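# Four arms lower a slung pipe onto a trench bed

## Task

Using the pipe's slings, ease the pipe down into the trench until it lies along the trench bottom for its entire length. It counts as failed immediately if the pipe travels quickly while in contact with a bank or the trench, for example by being let fall from above or rolling in.

## Robot and tools

Robots. Four identical i2rt Big YAM arms, arm1 to arm4, each with six revolute joints, a two-finger gripper and a wrist camera. Two fixed room cameras, cam_high and cam_low, also watch. Reach is roughly 1.0 m from the joint1 axis. Foot (base_link) poses in the scene frame, metres and quat wxyz; each foot faces along its own +x: arm1 x=-1.010 y=-0.478 z=+0.809 (+0.767, -0.008, -0.002, +0.641); arm2 x=-0.307 y=+0.516 z=+0.819 (+0.685, -0.007, -0.006, -0.728); arm3 x=+0.612 y=-0.542 z=+0.812 (+0.646, +0.002, -0.005, +0.763); arm4 x=+1.210 y=+0.500 z=+0.782 (+0.730, +0.001, -0.002, -0.683).

Frame. One shared scene frame, origin on the floor, +z up. The printed hand is the point midway between the finger pads, about 1 cm behind the tips; the fingers point along the hand's +z and open and shut along its y. hand_target is where the hand would sit at the joint targets currently held; under load the hand may stop short. Reported hand positions get less accurate at long reach.

move. Arguments are optional keys arm1, arm2, arm3, arm4 and cameras. Each arm key holds an object with joints, target, speed, or a mix. joints: absolute angles by name (joint1_rad ... joint6_rad in radians, gripper_m in metres of fingertip gap). Ranges: joint1_rad -2.879 to 2.879 (spin about the foot, positive counter-clockwise seen from above); joint2_rad 0 to 3.141 (shoulder, 0 = upper arm pointing back, positive lifts then brings it forward); joint3_rad 0 to 3.019 (elbow, 0 = folded); joint4_rad -1.692 to 1.57 (hand pitch, positive tilts fingers up); joint5_rad -1.57 to 1.57 (hand sideways, positive to the arm's right); joint6_rad -2.094 to 2.094 (roll, positive clockwise seen from behind); gripper_m 0 to 0.093. target: one list of 7 numbers per arm, [x, y, z, qw, qx, qy, qz], an absolute hand pose in the scene frame (metres); the hand follows a straight line there from its hand_target. When target is present, joints may only carry gripper_m. speed: top path speed in m/s, 0.002 to 0.5, default 0.25, rotation capped at twice that in rad/s; only allowed with target. All arms' motions begin together; all hand paths in one call finish together, paced by the slowest. A path lasts 0.5 to 10 s and is cut off after 10 s; a call never exceeds 15 s. Each control step the commanded pose is clipped to within 100 mm and 20 degrees of the measured hand, then solved by damped IK (position favoured). Expect errors of a centimetre or more; hands lag, can overshoot the speed near full stretch, and do not avoid obstacles or other arms. Omitted arms or joints keep their last command. Unknown keys make a call invalid; out-of-range values get it refused, and a refusal or stop cancels the remaining move/wait/finished_scene calls of that reply. cameras: list of camera names (arm1_cam_wrist ... arm4_cam_wrist, cam_high, cam_low, all); omitted means all, [] means none.

wait(seconds 0 to 10, cameras): commands nothing, returns state and images. zoom_image(camera, region [x0, y0, x1, y1] in pixels, at most 504 by 504, origin top-left) enlarges part of the latest image from a camera shown in the newest results. Images are 672x504. read_manual(section "licences") only returns licence text. finished_scene(scene) ends the scene irreversibly; the pipe must stay resting on the bed unaided.

Results. Per-arm state: joint_positions, Joint velocities (rad/s, gripper m/s; "within noise" when all are negligible), joint torques (drive output including gravity, with per-arm offsets; joints 3 and 4 wrap sign beyond ±28 N m), hand, hand_target, joint_status, hand_status, on_its_own. The "move" line gives per arm "done" or its worst status. "as last shown" marks uncommanded arms whose unchanged lines are repeated and statuses read "not commanded". "pictures" lists image order; images may lag the state slightly. Status words: off_target (stopped away, may still push); time_out (each joint keeps pushing toward a nearby target; send the reported position to relieve it; a load-bearing joint then sinks); not_followed, "joint command not followed" or "pose unreachable" (self/arm collision check withheld the command; gripper parts still run); limit_stop_at_motor_heat (resend the target). "held at" in on_its_own shows a joint's target, not its reading.

Gripper. Free-air readings run up to about 0.003 m wide. Gripping a hard part at full force reads up to about 0.005 m below its width (sometimes ~0.002 m above). Closed on nothing: 0.000 to 0.003. Slightly below the first-contact reading is a light grip; 0.005 m or more below is full force (about 50 to 64 N per pad). Release by commanding well above the reading.

Avoid. Dropping the pipe, letting it swing or roll into the trench, or letting go while it moves. Pressing two robots together (including a gripper closing on another's fingers) or hard collisions between arms; nothing reports contact, so check images. Knocking anything out of the work area or to the floor. Sustained pushing, stretched holds or heavy loads heat motors: a MOTOR HOT line appears near 85 °C, and at 100 °C the arm goes limp for 30 to 60 s or more. The simulation keeps running while you think, holding the last command. Objects may occasionally be nudged by outside pushes.

Each tool is called after "Call:" by a JSON object that holds its "api" and its "payload".

## Session

Call:
{"api": "move", "payload": {}}

Scene clock: 0.00 s.
Joint torques (N m): no reading
Heat: arm1: hottest joint2_rad 29 °C; arm2: hottest gripper 29 °C; arm3: hottest joint2_rad 29 °C; arm4: hottest joint5_rad 29 °C.
Joint velocities: within noise
arm1.joint_positions: joint1_rad=+0.463 joint2_rad=+0.644 joint3_rad=+1.433 joint4_rad=-1.528 joint5_rad=-0.151 joint6_rad=+0.131 gripper_m=+0.09396
arm1.joint_status: not commanded
arm1.hand: x=-1.1007 y=-0.2799 z=+1.3245 quat_wxyz=(-0.162, +0.716, -0.571, -0.367) (m; scene frame)
arm1.hand_target: x=-1.1003 y=-0.2818 z=+1.3343 quat_wxyz=(-0.169, +0.713, -0.567, -0.376) (m; scene frame)
arm1.hand_status: not commanded
arm2.joint_positions: joint1_rad=+0.344 joint2_rad=+0.519 joint3_rad=+1.379 joint4_rad=-1.320 joint5_rad=+0.063 joint6_rad=+0.187 gripper_m=+0.09396
arm2.joint_status: not commanded
arm2.hand: x=-0.2620 y=+0.3341 z=+1.3801 quat_wxyz=(-0.439, -0.579, -0.615, +0.304) (m; scene frame)
arm2.hand_target: x=-0.2629 y=+0.3373 z=+1.3911 quat_wxyz=(-0.449, -0.575, -0.610, +0.310) (m; scene frame)
arm2.hand_status: not commanded
arm3.joint_positions: joint1_rad=-0.192 joint2_rad=+0.525 joint3_rad=+1.406 joint4_rad=-1.298 joint5_rad=-0.073 joint6_rad=+0.119 gripper_m=+0.09396
arm3.joint_status: not commanded
arm3.hand: x=+0.6033 y=-0.3522 z=+1.3879 quat_wxyz=(-0.348, +0.562, -0.618, -0.425) (m; scene frame)
arm3.hand_target: x=+0.6032 y=-0.3558 z=+1.3978 quat_wxyz=(-0.355, +0.558, -0.613, -0.433) (m; scene frame)
arm3.hand_status: not commanded
arm4.joint_positions: joint1_rad=-0.380 joint2_rad=+0.466 joint3_rad=+1.426 joint4_rad=-1.395 joint5_rad=+0.164 joint6_rad=+0.191 gripper_m=+0.09396
arm4.joint_status: not commanded
arm4.hand: x=+1.1323 y=+0.3633 z=+1.3533 quat_wxyz=(-0.305, -0.747, -0.388, +0.446) (m; scene frame)
arm4.hand_target: x=+1.1330 y=+0.3657 z=+1.3639 quat_wxyz=(-0.312, -0.741, -0.383, +0.454) (m; scene frame)
arm4.hand_status: not commanded
pictures: arm1_cam_wrist, arm2_cam_wrist, arm3_cam_wrist, arm4_cam_wrist, cam_high, cam_low

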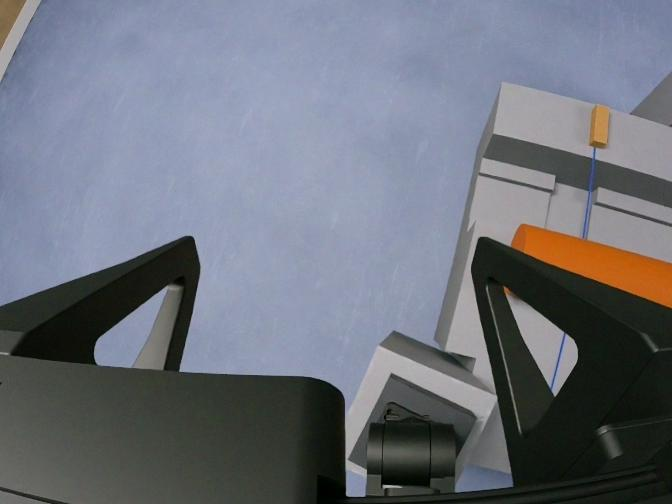

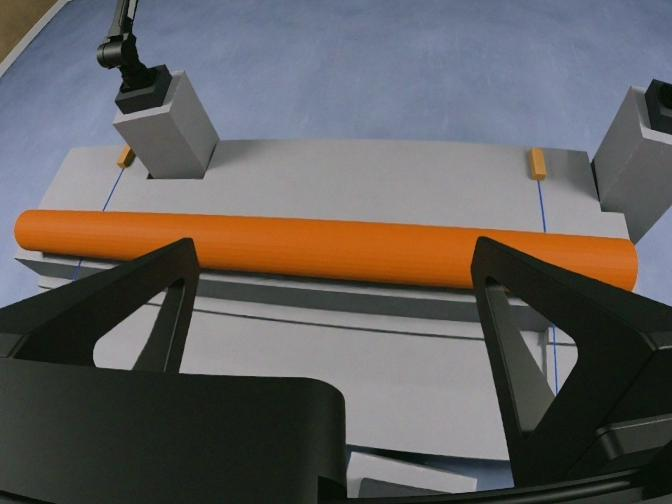

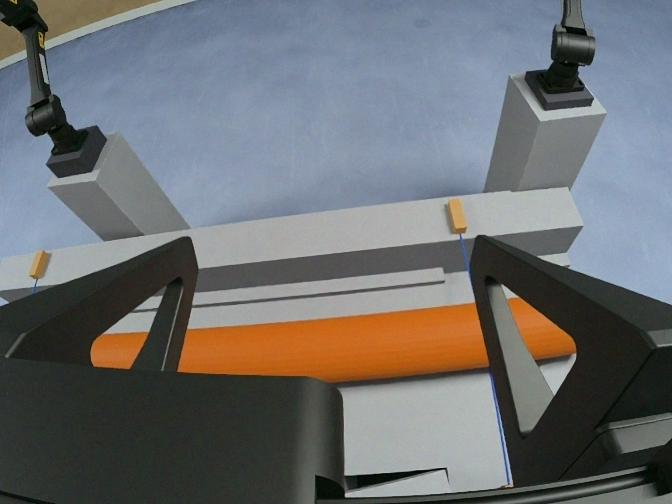

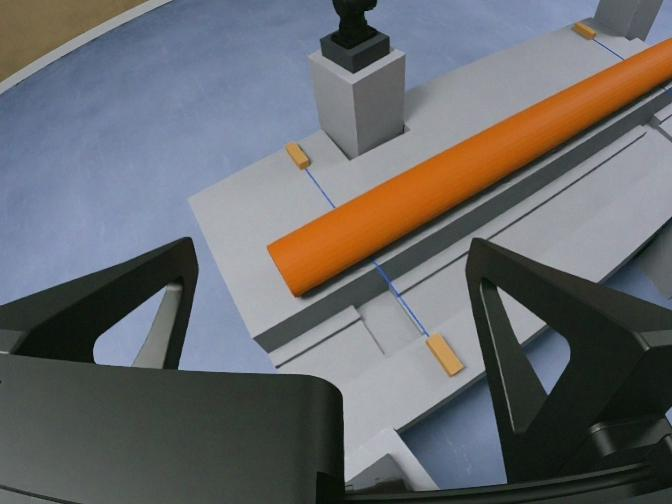

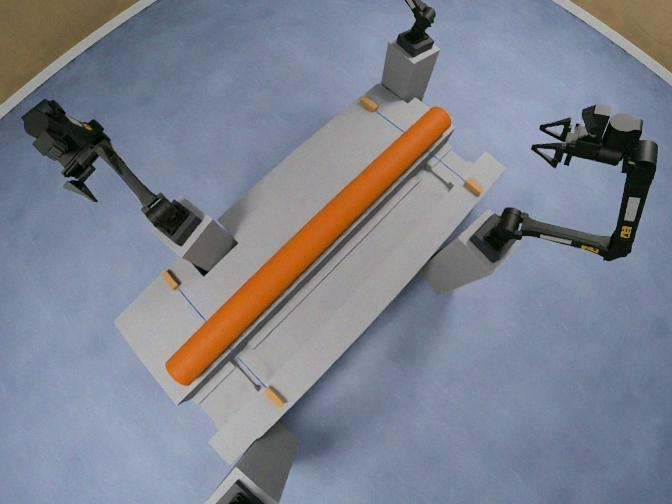

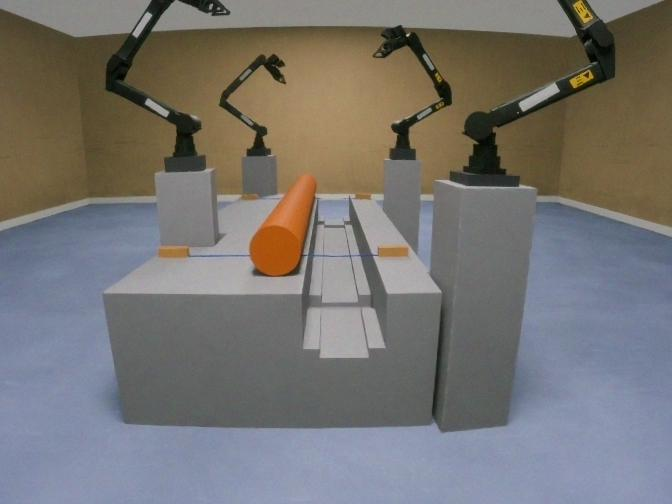

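Call:
{"api": "zoom_image", "payload": {"camera": "cam_low", "region": [100, 160, 460, 430]}}

Call:
{"api": "zoom_image", "payload": {"camera": "cam_high", "region": [110, 230, 310, 450]}}

Call:
{"api": "zoom_image", "payload": {"camera": "cam_high", "region": [340, 70, 520, 230]}}

Call:
{"api": "zoom_image", "payload": {"camera": "arm4_cam_wrist", "region": [240, 100, 500, 400]}}

Call:
{"api": "zoom_image", "payload": {"camera": "arm2_cam_wrist", "region": [0, 130, 400, 400]}}

Scaled by 1.400.

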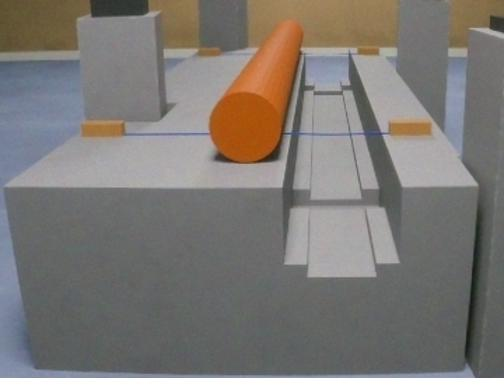

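Scaled by 2.291.

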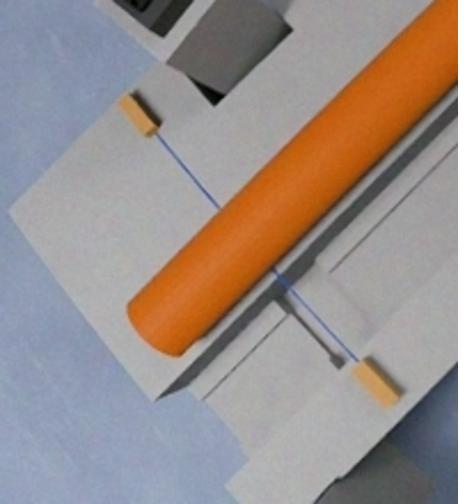

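Scaled by 2.800.

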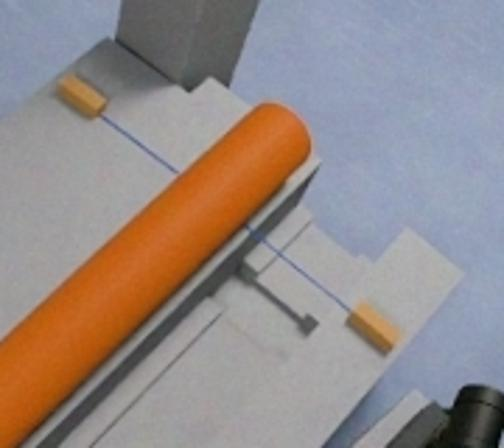

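Scaled by 1.680 from the camera's 672x504 image, which has a finer 960x720 frame.

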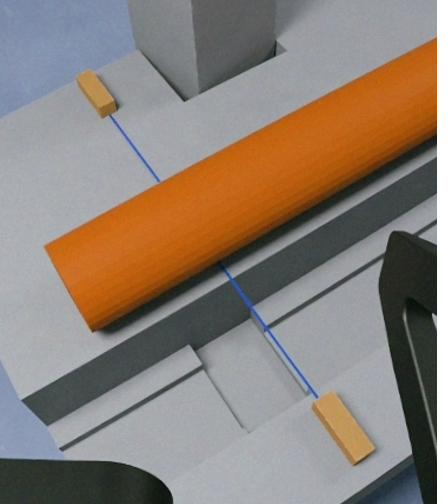

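Scaled by 1.260 from the camera's 672x504 image, which has a finer 960x720 frame.

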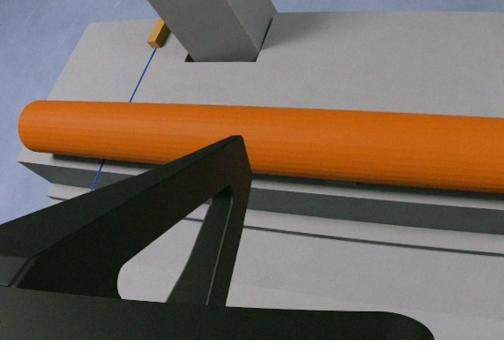

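Call:
{"api": "move", "payload": {"arm1": {"joints": {"joint1_rad": -1.48, "joint2_rad": 1.54, "joint3_rad": 0.70, "joint4_rad": -0.73, "joint5_rad": 0, "joint6_rad": -1.66}}, "arm2": {"joints": {"joint1_rad": -1.107, "joint2_rad": 1.853, "joint3_rad": 1.11, "joint4_rad": -0.828, "joint5_rad": 0, "joint6_rad": -1.168}}, "arm3": {"joints": {"joint1_rad": -1.569, "joint2_rad": 1.225, "joint3_rad": 0.379, "joint4_rad": -0.725, "joint5_rad": 0, "joint6_rad": -1.403}}, "arm4": {"joints": {"joint1_rad": -1.058, "joint2_rad": 1.653, "joint3_rad": 0.945, "joint4_rad": -0.863, "joint5_rad": 0, "joint6_rad": -0.991}}}}

Scene clock: 135.00 s.
Joint torques (N m): arm1=[0.32 -9 5.81 0.96 -0.16 -0.11] | arm2=[-0.5 -17.26 7.73 -0.25 -0.23 0.06] | arm3=[0.85 -6.65 5.63 0.39 -0.36 -0.08] | arm4=[0.62 -13.22 6.71 0.59 -0.01 0]
Heat: arm1: hottest joint3_rad 36 °C; arm2: hottest joint3_rad 38 °C; arm3: hottest joint3_rad 31 °C; arm4: hottest joint3_rad 33 °C.
move: arm1 done; arm2 done; arm3 done; arm4 done
Joint velocities: within noise
arm1.joint_positions: joint1_rad=-1.481 joint2_rad=+1.523 joint3_rad=+0.705 joint4_rad=-0.739 joint5_rad=+0.001 joint6_rad=-1.651 gripper_m=+0.09398
arm1.joint_status: all done
arm1.hand: x=-0.6753 y=-0.5086 z=+0.8013 quat_wxyz=(-0.006, +0.704, -0.710, +0.014) (m; scene frame)
arm1.hand_target: x=-0.6782 y=-0.5079 z=+0.7945 quat_wxyz=(-0.002, +0.708, -0.706, +0.008) (m; scene frame)
arm1.hand_status: not commanded
arm2.joint_positions: joint1_rad=-1.108 joint2_rad=+1.861 joint3_rad=+1.109 joint4_rad=-0.833 joint5_rad=+0.002 joint6_rad=-1.161 gripper_m=+0.09397
arm2.joint_status: all done
arm2.hand: x=-0.7406 y=+0.3323 z=+0.7905 quat_wxyz=(-0.007, -0.710, -0.704, +0.000) (m; scene frame)
arm2.hand_target: x=-0.7431 y=+0.3304 z=+0.7944 quat_wxyz=(-0.005, -0.707, -0.707, +0.007) (m; scene frame)
arm2.hand_status: not commanded
arm3.joint_positions: joint1_rad=-1.565 joint2_rad=+1.237 joint3_rad=+0.372 joint4_rad=-0.735 joint5_rad=+0.003 joint6_rad=-1.396 gripper_m=+0.09397
arm3.joint_status: all done
arm3.hand: x=+0.8120 y=-0.5086 z=+0.7872 quat_wxyz=(+0.008, +0.706, -0.708, -0.009) (m; scene frame)
arm3.hand_target: x=+0.8198 y=-0.5076 z=+0.7910 quat_wxyz=(-0.005, +0.707, -0.707, -0.002) (m; scene frame)
arm3.hand_status: not commanded
arm4.joint_positions: joint1_rad=-1.063 joint2_rad=+1.663 joint3_rad=+0.934 joint4_rad=-0.875 joint5_rad=+0.000 joint6_rad=-0.978 gripper_m=+0.09397
arm4.joint_status: all done
arm4.hand: x=+0.8725 y=+0.2827 z=+0.7824 quat_wxyz=(-0.006, -0.714, -0.700, -0.017) (m; scene frame)
arm4.hand_target: x=+0.8655 y=+0.2755 z=+0.7892 quat_wxyz=(-0.002, -0.707, -0.707, -0.001) (m; scene frame)
arm4.hand_status: not commanded
pictures: arm1_cam_wrist, arm2_cam_wrist, arm3_cam_wrist, arm4_cam_wrist, cam_high, cam_low

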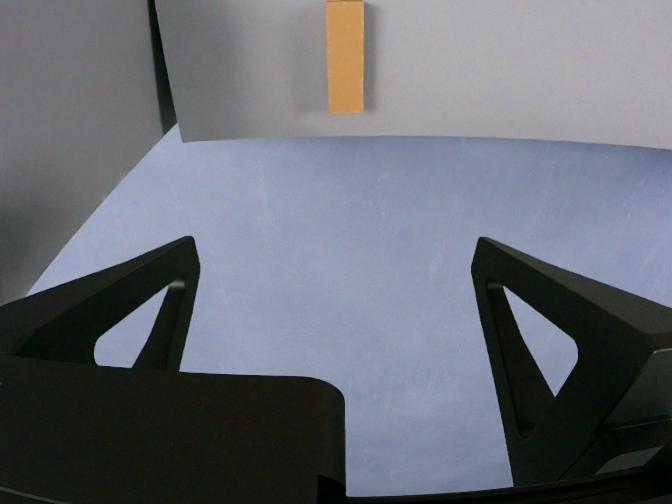

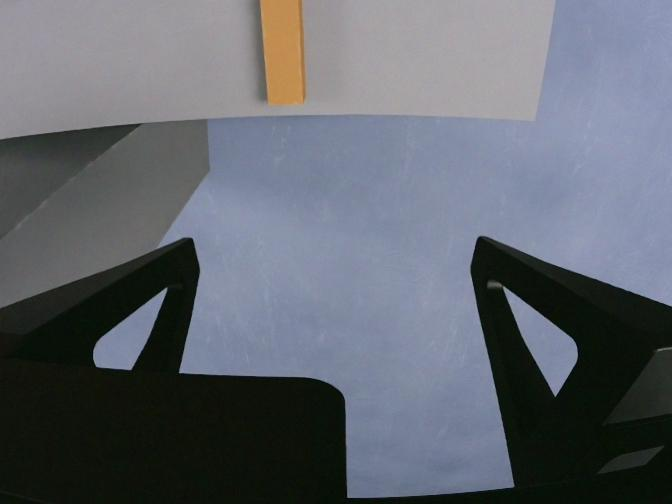

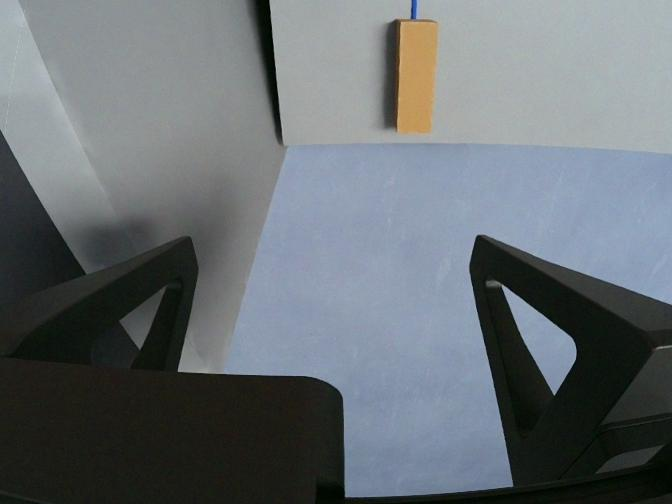

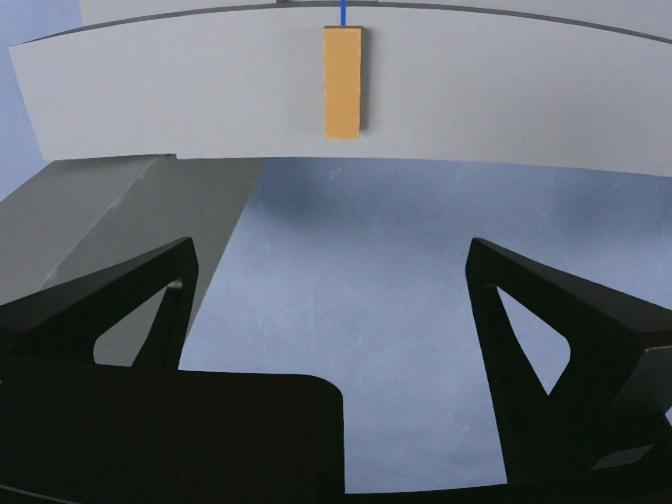

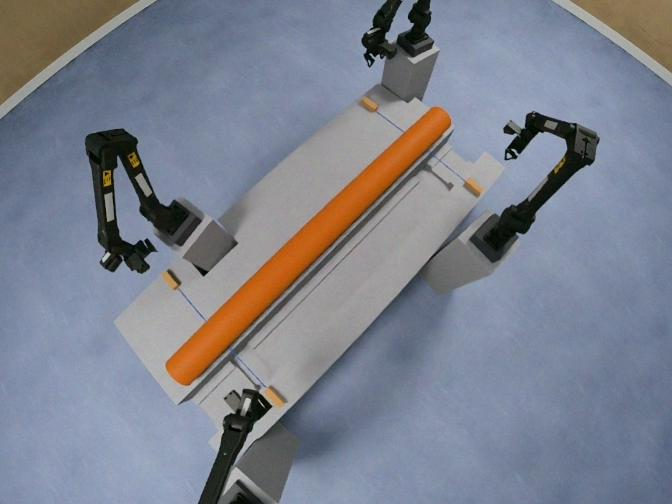

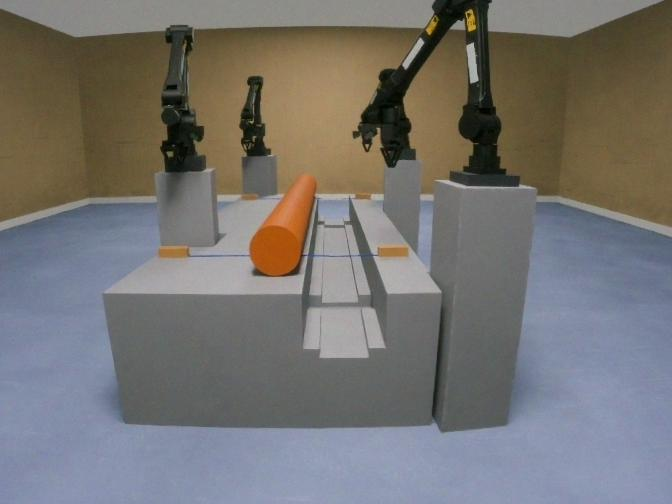

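Call:
{"api": "move", "payload": {"arm1": {"target": [-0.660, -0.464, 0.70, 0, 0.7071, -0.7071, 0]}, "arm2": {"target": [-0.706, 0.277, 0.70, 0, 0.7071, 0.7071, 0]}, "arm3": {"target": [0.866, -0.476, 0.70, 0, 0.7071, -0.7071, 0]}, "arm4": {"target": [0.872, 0.255, 0.70, 0, 0.7071, 0.7071, 0]}}}

Scene clock: 151.43 s.
Joint torques (N m): arm1=[-0.03 -11.99 5.03 1.02 -0.14 0.11] | arm2=[-0.67 -18.32 6 0.03 -0.09 0.16] | arm3=[1.85 -10.75 3.4 0.39 -0.09 0.1] | arm4=[0.73 -15.33 4.55 0.64 0.1 0.32]
Heat: arm1: hottest joint3_rad 34 °C; arm2: hottest joint3_rad 37 °C; arm3: hottest joint3_rad 30 °C; arm4: hottest joint3_rad 33 °C.
move: arm1 off_target; arm2 done; arm3 done; arm4 done
Joint velocities: within noise
arm1.joint_positions: joint1_rad=-1.354 joint2_rad=+1.836 joint3_rad=+0.697 joint4_rad=-0.470 joint5_rad=-0.009 joint6_rad=-1.540 gripper_m=+0.09398
arm1.joint_status: not commanded
arm1.hand: x=-0.6717 y=-0.4651 z=+0.6990 quat_wxyz=(+0.009, +0.710, -0.704, -0.008) (m; scene frame)
arm1.hand_target: x=-0.6601 y=-0.4640 z=+0.7002 quat_wxyz=(+0.000, +0.707, -0.707, +0.000) (m; scene frame)
arm1.hand_status: off_target (0.012 m and 1.5 deg from the pose sent, 0.112 m and 1.8 deg at the start)
arm2.joint_positions: joint1_rad=-0.966 joint2_rad=+2.049 joint3_rad=+1.059 joint4_rad=-0.618 joint5_rad=+0.012 joint6_rad=-1.036 gripper_m=+0.09397
arm2.joint_status: not commanded
arm2.hand: x=-0.6996 y=+0.2798 z=+0.6947 quat_wxyz=(-0.004, -0.704, -0.710, -0.013) (m; scene frame)
arm2.hand_target: x=-0.7060 y=+0.2769 z=+0.7001 quat_wxyz=(+0.000, -0.707, -0.707, +0.000) (m; scene frame)
arm2.hand_status: done (0.009 m and 1.6 deg from the pose sent, 0.112 m and 1.0 deg at the start)
arm3.joint_positions: joint1_rad=-1.484 joint2_rad=+1.715 joint3_rad=+0.451 joint4_rad=-0.334 joint5_rad=+0.006 joint6_rad=-1.319 gripper_m=+0.09397
arm3.joint_status: not commanded
arm3.hand: x=+0.8566 y=-0.4798 z=+0.6990 quat_wxyz=(+0.009, +0.707, -0.707, -0.007) (m; scene frame)
arm3.hand_target: x=+0.8659 y=-0.4760 z=+0.7002 quat_wxyz=(+0.000, +0.707, -0.707, +0.000) (m; scene frame)
arm3.hand_status: done (0.010 m and 1.3 deg from the pose sent, 0.108 m and 1.4 deg at the start)
arm4.joint_positions: joint1_rad=-1.013 joint2_rad=+1.873 joint3_rad=+0.908 joint4_rad=-0.635 joint5_rad=+0.002 joint6_rad=-0.955 gripper_m=+0.09397
arm4.joint_status: not commanded
arm4.hand: x=+0.8767 y=+0.2609 z=+0.6934 quat_wxyz=(-0.004, -0.704, -0.710, -0.015) (m; scene frame)
arm4.hand_target: x=+0.8721 y=+0.2551 z=+0.7000 quat_wxyz=(+0.000, -0.707, -0.707, +0.000) (m; scene frame)
arm4.hand_status: done (0.010 m and 1.8 deg from the pose sent, 0.087 m and 2.4 deg at the start)
pictures: arm1_cam_wrist, arm2_cam_wrist, arm3_cam_wrist, arm4_cam_wrist, cam_high, cam_low

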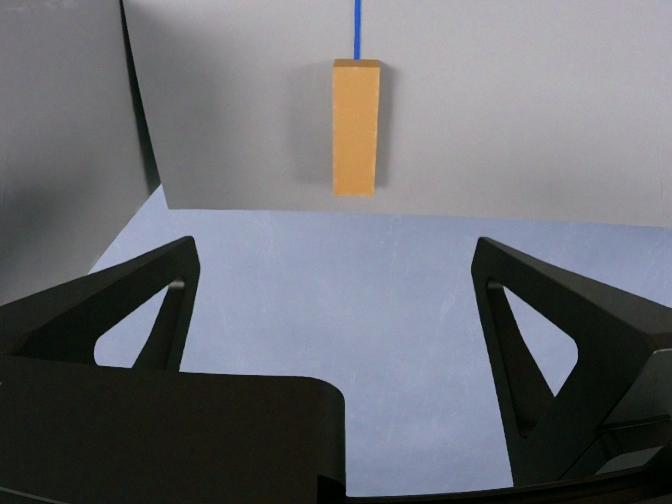

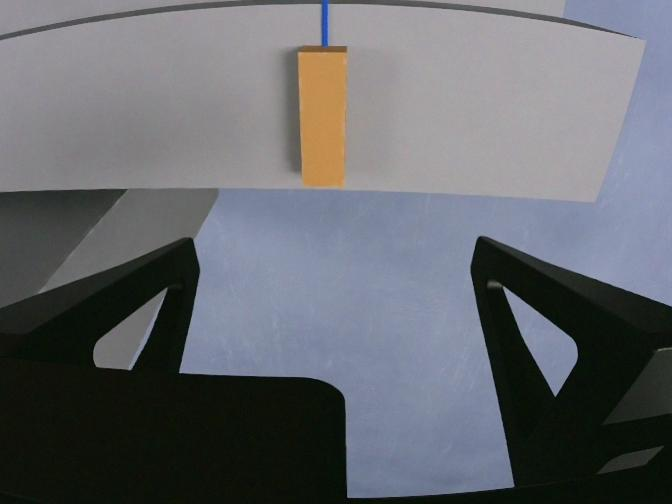

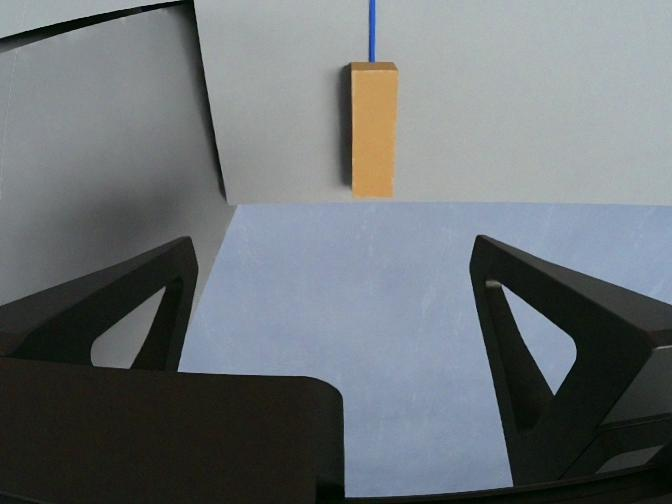

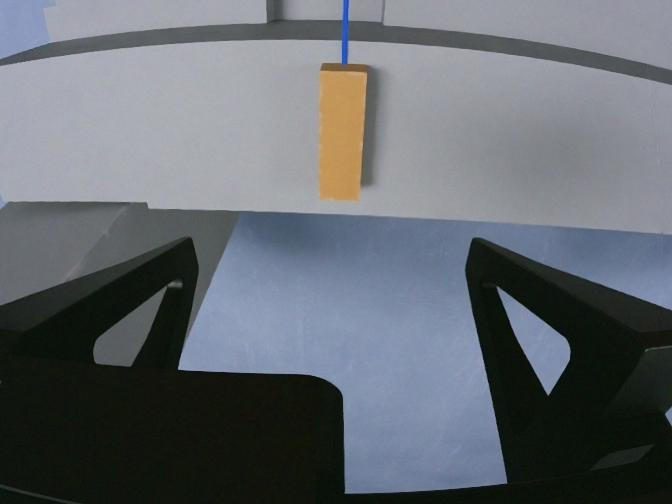

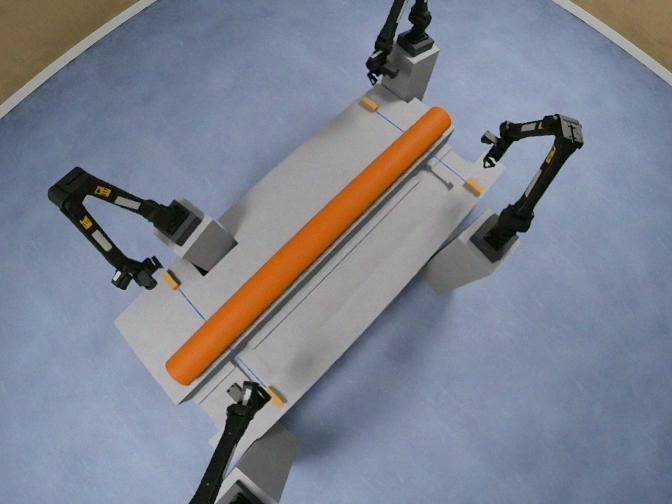

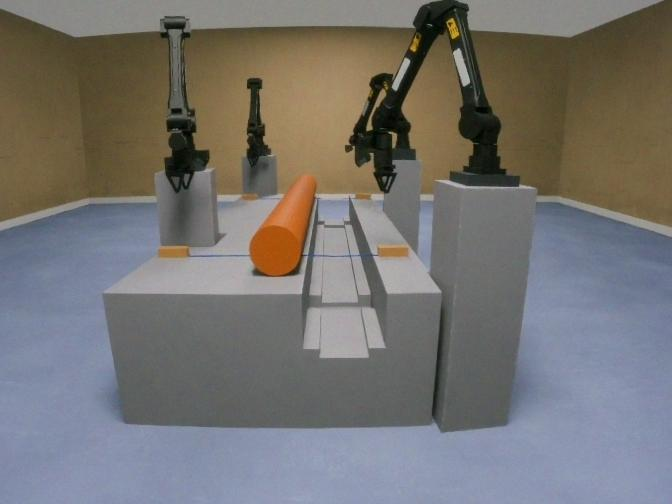

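Call:
{"api": "move", "payload": {"arm1": {"target": [-0.655, -0.471, 0.62, 0, 0.7071, -0.7071, 0]}, "arm2": {"target": [-0.690, 0.277, 0.62, 0, 0.7071, 0.7071, 0]}, "arm3": {"target": [0.885, -0.49, 0.62, 0, 0.7071, -0.7071, 0]}, "arm4": {"target": [0.875, 0.269, 0.62, 0, 0.7071, 0.7071, 0]}}}

Call:
{"api": "zoom_image", "payload": {"camera": "arm4_cam_wrist", "region": [200, 0, 480, 280]}}

Call:
{"api": "zoom_image", "payload": {"camera": "arm1_cam_wrist", "region": [200, 0, 480, 280]}}

Call:
{"api": "zoom_image", "payload": {"camera": "arm2_cam_wrist", "region": [200, 0, 480, 280]}}

Call:
{"api": "zoom_image", "payload": {"camera": "arm3_cam_wrist", "region": [200, 0, 480, 280]}}

Scene clock: 171.43 s.
Joint torques (N m): arm1=[-1.08 -13.92 3.1 0.9 -0.1 -0.11] | arm2=[0.62 -18.73 4.41 0.02 -0.11 0.24] | arm3=[0.91 -14.1 0.91 0.39 -0.15 -0.07] | arm4=[-0.26 -16.09 3.14 0.61 0.1 0.02]
Heat: arm1: hottest joint3_rad 34 °C; arm2: hottest joint3_rad 35 °C; arm3: hottest joint2_rad 30 °C; arm4: hottest joint3_rad 32 °C.
move: arm1 off_target; arm2 off_target; arm3 done; arm4 off_target
Joint velocities: within noise
arm1.joint_positions: joint1_rad=-1.362 joint2_rad=+2.089 joint3_rad=+0.737 joint4_rad=-0.253 joint5_rad=-0.009 joint6_rad=-1.540 gripper_m=+0.09398
arm1.joint_status: not commanded
arm1.hand: x=-0.6652 y=-0.4685 z=+0.6206 quat_wxyz=(+0.008, +0.707, -0.707, -0.007) (m; scene frame)
arm1.hand_target: x=-0.6551 y=-0.4710 z=+0.6202 quat_wxyz=(+0.000, +0.707, -0.707, +0.000) (m; scene frame)
arm1.hand_status: off_target (0.011 m and 1.2 deg from the pose sent, 0.081 m and 1.5 deg at the start)
arm2.joint_positions: joint1_rad=-0.966 joint2_rad=+2.224 joint3_rad=+1.039 joint4_rad=-0.426 joint5_rad=+0.012 joint6_rad=-1.020 gripper_m=+0.09397
arm2.joint_status: not commanded
arm2.hand: x=-0.6850 y=+0.2874 z=+0.6143 quat_wxyz=(-0.004, -0.709, -0.705, -0.014) (m; scene frame)
arm2.hand_target: x=-0.6898 y=+0.2770 z=+0.6200 quat_wxyz=(+0.000, -0.707, -0.707, +0.000) (m; scene frame)
arm2.hand_status: off_target (0.013 m and 1.7 deg from the pose sent, 0.075 m and 1.6 deg at the start)
arm3.joint_positions: joint1_rad=-1.540 joint2_rad=+2.061 joint3_rad=+0.530 joint4_rad=-0.067 joint5_rad=+0.007 joint6_rad=-1.373 gripper_m=+0.09397
arm3.joint_status: not commanded
arm3.hand: x=+0.8766 y=-0.4900 z=+0.6185 quat_wxyz=(+0.009, +0.706, -0.708, -0.007) (m; scene frame)
arm3.hand_target: x=+0.8849 y=-0.4900 z=+0.6201 quat_wxyz=(+0.000, +0.707, -0.707, +0.000) (m; scene frame)
arm3.hand_status: done (0.009 m and 1.3 deg from the pose sent, 0.085 m and 1.3 deg at the start)
arm4.joint_positions: joint1_rad=-1.023 joint2_rad=+2.066 joint3_rad=+0.879 joint4_rad=-0.416 joint5_rad=+0.003 joint6_rad=-0.955 gripper_m=+0.09397
arm4.joint_status: not commanded
arm4.hand: x=+0.8855 y=+0.2717 z=+0.6125 quat_wxyz=(-0.004, -0.708, -0.706, -0.017) (m; scene frame)
arm4.hand_target: x=+0.8751 y=+0.2691 z=+0.6200 quat_wxyz=(+0.000, -0.707, -0.707, +0.000) (m; scene frame)
arm4.hand_status: off_target (0.013 m and 2.0 deg from the pose sent, 0.074 m and 1.8 deg at the start)
pictures: arm1_cam_wrist, arm2_cam_wrist, arm3_cam_wrist, arm4_cam_wrist, cam_high, cam_low

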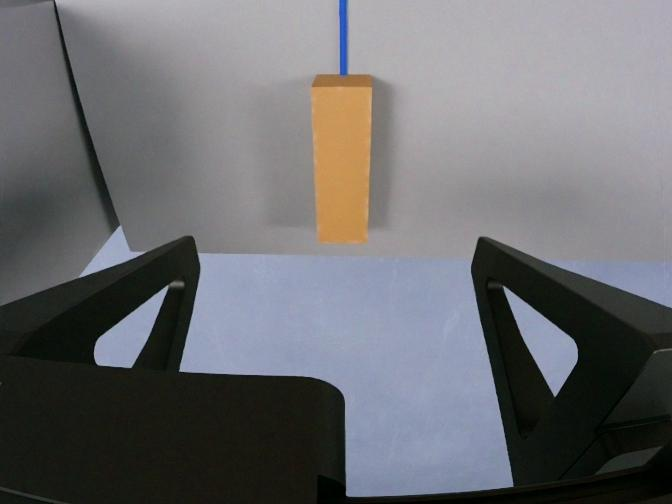

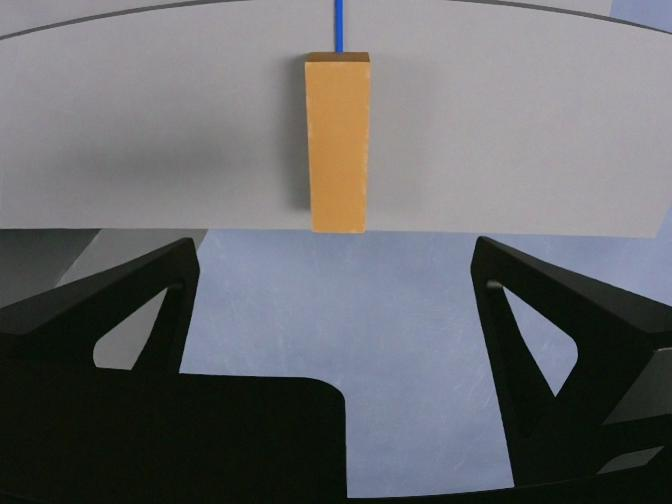

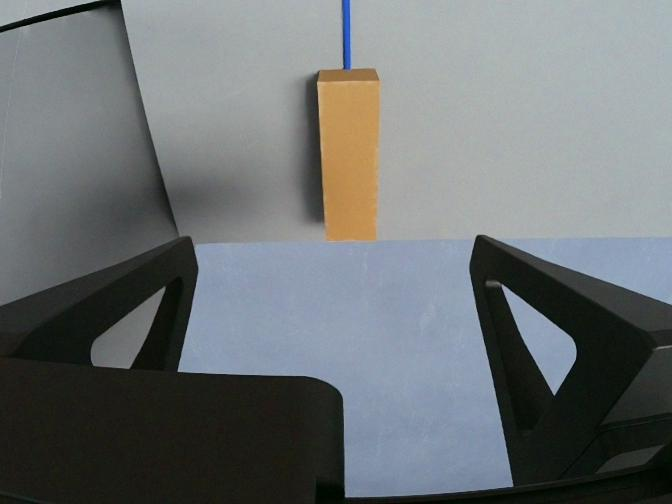

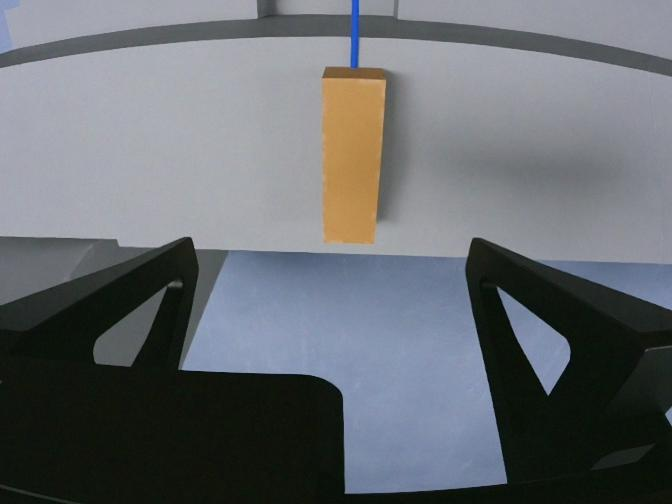

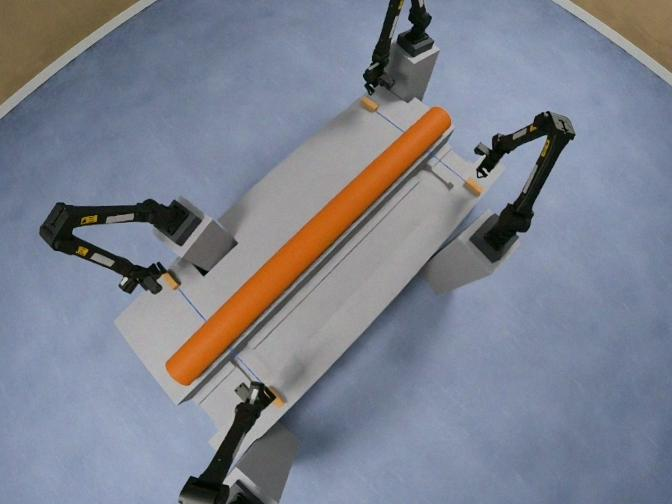

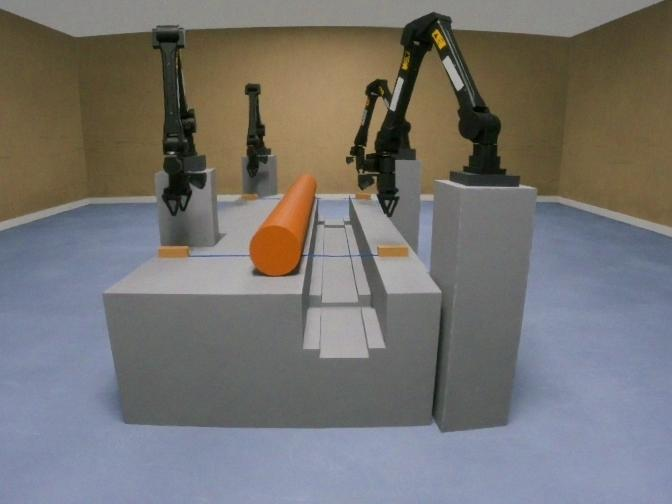

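Scaled by 1.800 from the camera's 672x504 image, which has a finer 960x720 frame.

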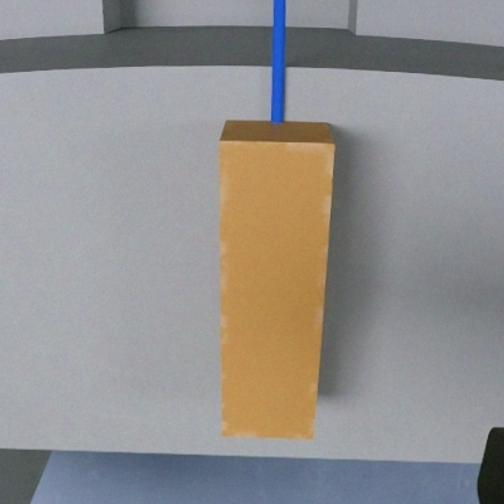

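Scaled by 1.800 from the camera's 672x504 image, which has a finer 960x720 frame.

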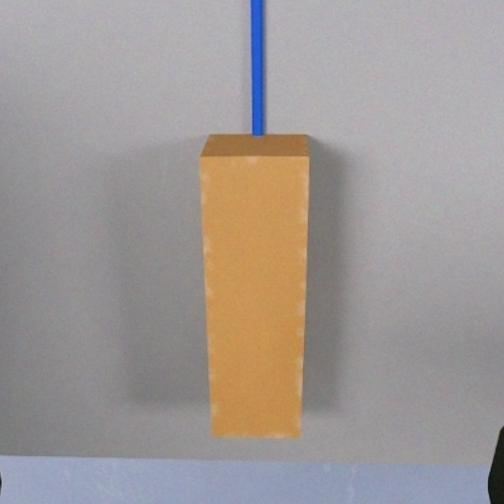

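Scaled by 1.800 from the camera's 672x504 image, which has a finer 960x720 frame.

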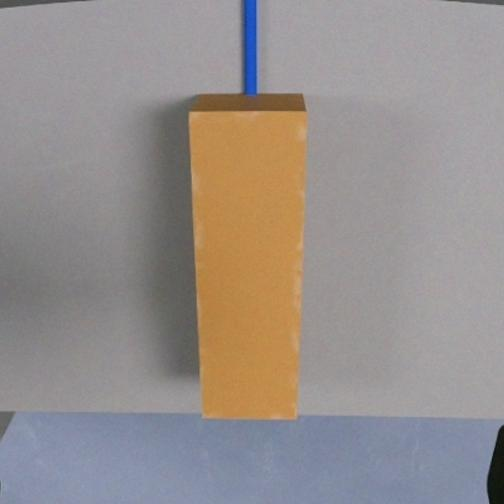

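Scaled by 1.800 from the camera's 672x504 image, which has a finer 960x720 frame.

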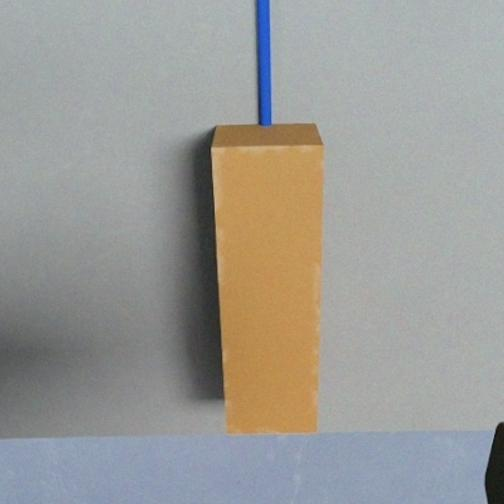

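Call:
{"api": "move", "payload": {"arm1": {"target": [-0.654, -0.491, 0.52, 0, 0.7071, -0.7071, 0], "speed": 0.15}, "arm2": {"target": [-0.691, 0.286, 0.526, 0, 0.7071, 0.7071, 0], "speed": 0.15}, "arm3": {"target": [0.892, -0.51, 0.52, 0, 0.7071, -0.7071, 0], "speed": 0.15}, "arm4": {"target": [0.871, 0.287, 0.527, 0, 0.7071, 0.7071, 0], "speed": 0.15}}}

Call:
{"api": "zoom_image", "payload": {"camera": "cam_low", "region": [130, 160, 450, 320]}}

Scene clock: 204.80 s.
Joint torques (N m): arm1=[-0.62 -14.62 0.88 1.03 -0.1 -0.09] | arm2=[-1.03 -18.08 4.34 -0.08 -0.08 0.05] | arm3=[0.73 -15.27 -1.1 0.42 -0.14 -0.06] | arm4=[-0.21 -15.44 2.82 0.61 0.08 -0.01]
Heat: arm1: hottest joint2_rad 32 °C; arm2: hottest joint3_rad 32 °C; arm3: hottest joint2_rad 31 °C; arm4: hottest joint3_rad 31 °C.
move: arm1 done; arm2 off_target; arm3 done; arm4 off_target
Joint velocities: within noise
arm1.joint_positions: joint1_rad=-1.417 joint2_rad=+2.389 joint3_rad=+0.849 joint4_rad=-0.046 joint5_rad=-0.009 joint6_rad=-1.593 gripper_m=+0.09398
arm1.joint_status: not commanded
arm1.hand: x=-0.6540 y=-0.4883 z=+0.5259 quat_wxyz=(+0.001, +0.706, -0.708, -0.001) (m; scene frame)
arm1.hand_target: x=-0.6541 y=-0.4909 z=+0.5201 quat_wxyz=(+0.000, +0.707, -0.707, +0.000) (m; scene frame)
arm1.hand_status: done (0.007 m and 0.1 deg from the pose sent, 0.104 m and 1.2 deg at the start)
arm2.joint_positions: joint1_rad=-0.966 joint2_rad=+2.448 joint3_rad=+1.100 joint4_rad=-0.262 joint5_rad=+0.012 joint6_rad=-1.026 gripper_m=+0.09397
arm2.joint_status: not commanded
arm2.hand: x=-0.6775 y=+0.2906 z=+0.5258 quat_wxyz=(-0.004, -0.707, -0.707, -0.014) (m; scene frame)
arm2.hand_target: x=-0.6908 y=+0.2861 z=+0.5263 quat_wxyz=(+0.000, -0.707, -0.707, +0.000) (m; scene frame)
arm2.hand_status: off_target (0.014 m and 1.7 deg from the pose sent, 0.089 m and 1.7 deg at the start)
arm3.joint_positions: joint1_rad=-1.617 joint2_rad=+2.419 joint3_rad=+0.667 joint4_rad=+0.170 joint5_rad=+0.008 joint6_rad=-1.450 gripper_m=+0.09397
arm3.joint_status: not commanded
arm3.hand: x=+0.8905 y=-0.5081 z=+0.5215 quat_wxyz=(+0.002, +0.707, -0.708, -0.003) (m; scene frame)
arm3.hand_target: x=+0.8920 y=-0.5100 z=+0.5201 quat_wxyz=(+0.000, +0.707, -0.707, +0.000) (m; scene frame)
arm3.hand_status: done (0.003 m and 0.4 deg from the pose sent, 0.102 m and 1.3 deg at the start)
arm4.joint_positions: joint1_rad=-1.068 joint2_rad=+2.306 joint3_rad=+0.911 joint4_rad=-0.207 joint5_rad=+0.003 joint6_rad=-0.996 gripper_m=+0.09397
arm4.joint_status: not commanded
arm4.hand: x=+0.8858 y=+0.2924 z=+0.5249 quat_wxyz=(-0.004, -0.709, -0.705, -0.016) (m; scene frame)
arm4.hand_target: x=+0.8710 y=+0.2870 z=+0.5274 quat_wxyz=(+0.000, -0.707, -0.707, +0.000) (m; scene frame)
arm4.hand_status: off_target (0.016 m and 2.0 deg from the pose sent, 0.088 m and 2.0 deg at the start)
pictures: arm1_cam_wrist, arm2_cam_wrist, arm3_cam_wrist, arm4_cam_wrist, cam_high, cam_low

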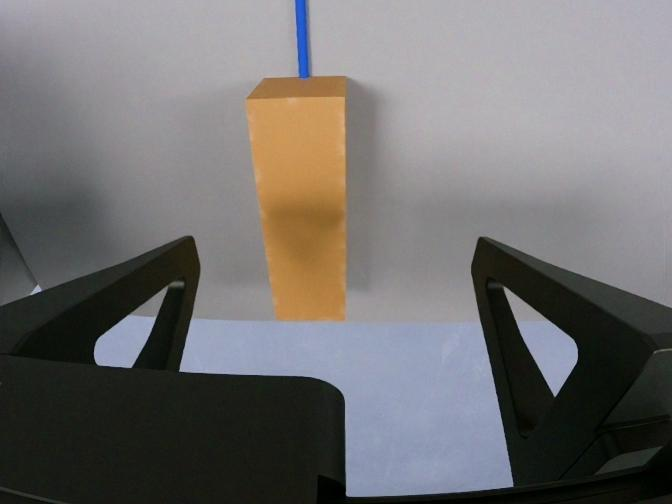

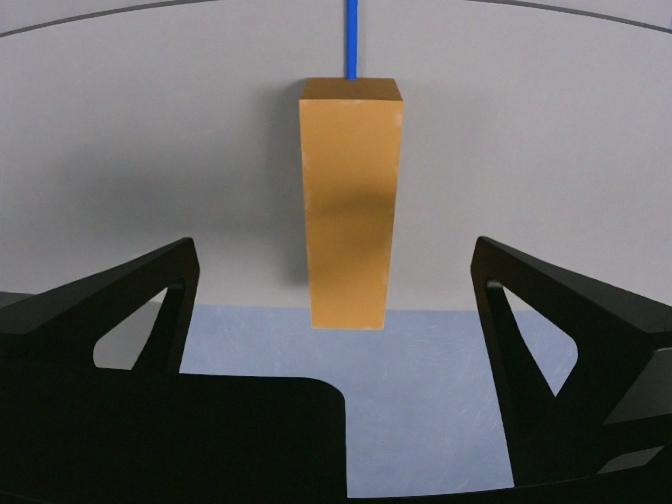

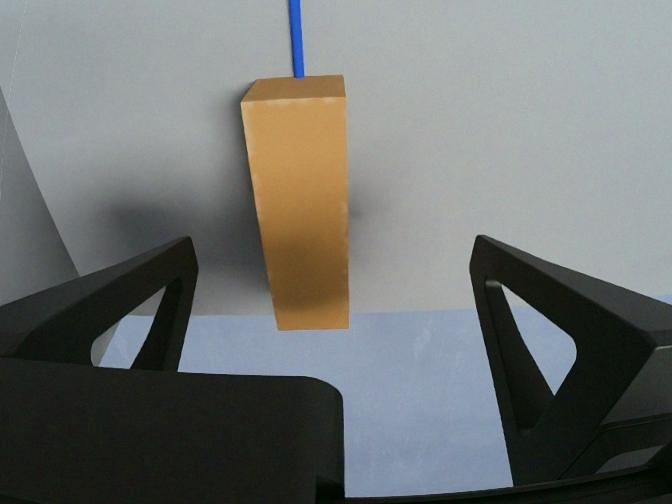

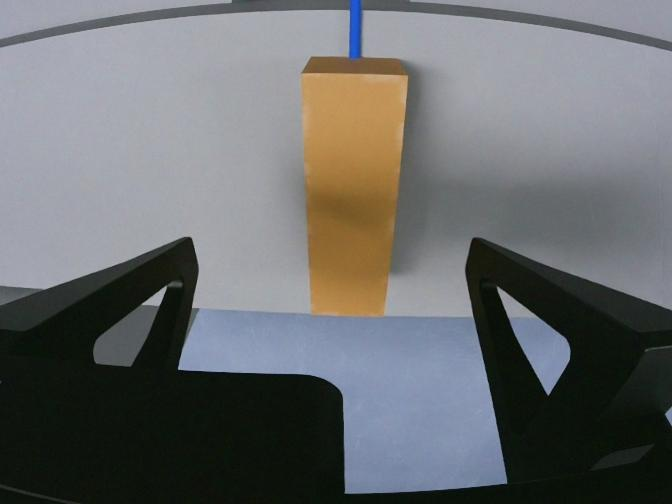

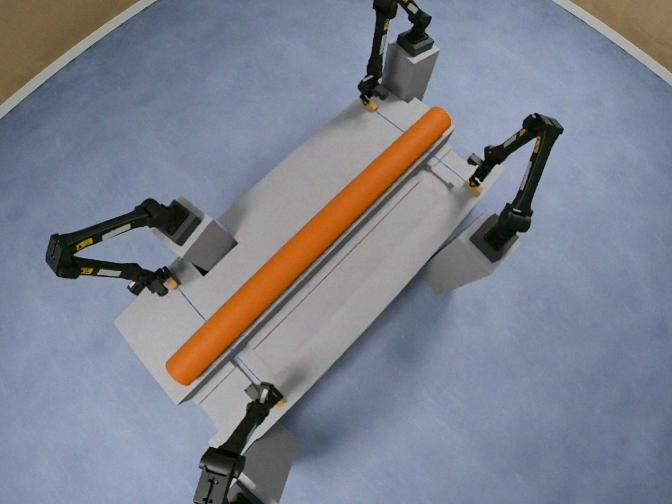

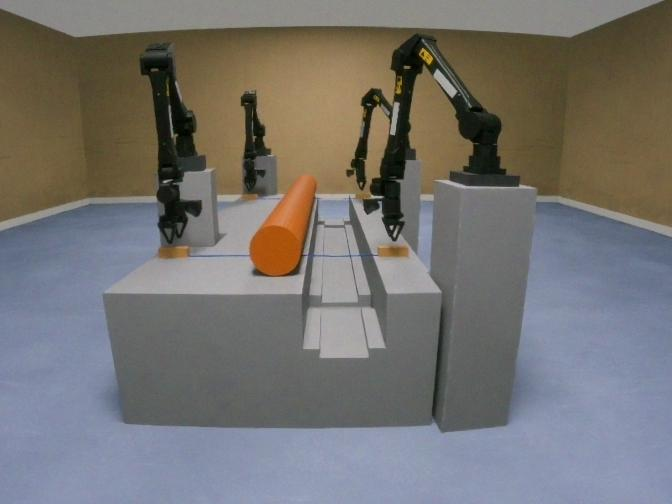

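Scaled by 1.575.

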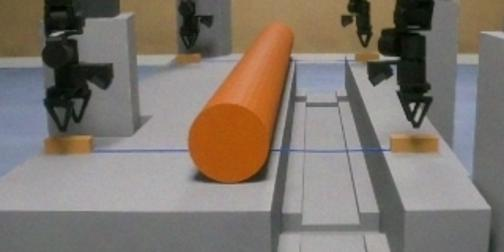

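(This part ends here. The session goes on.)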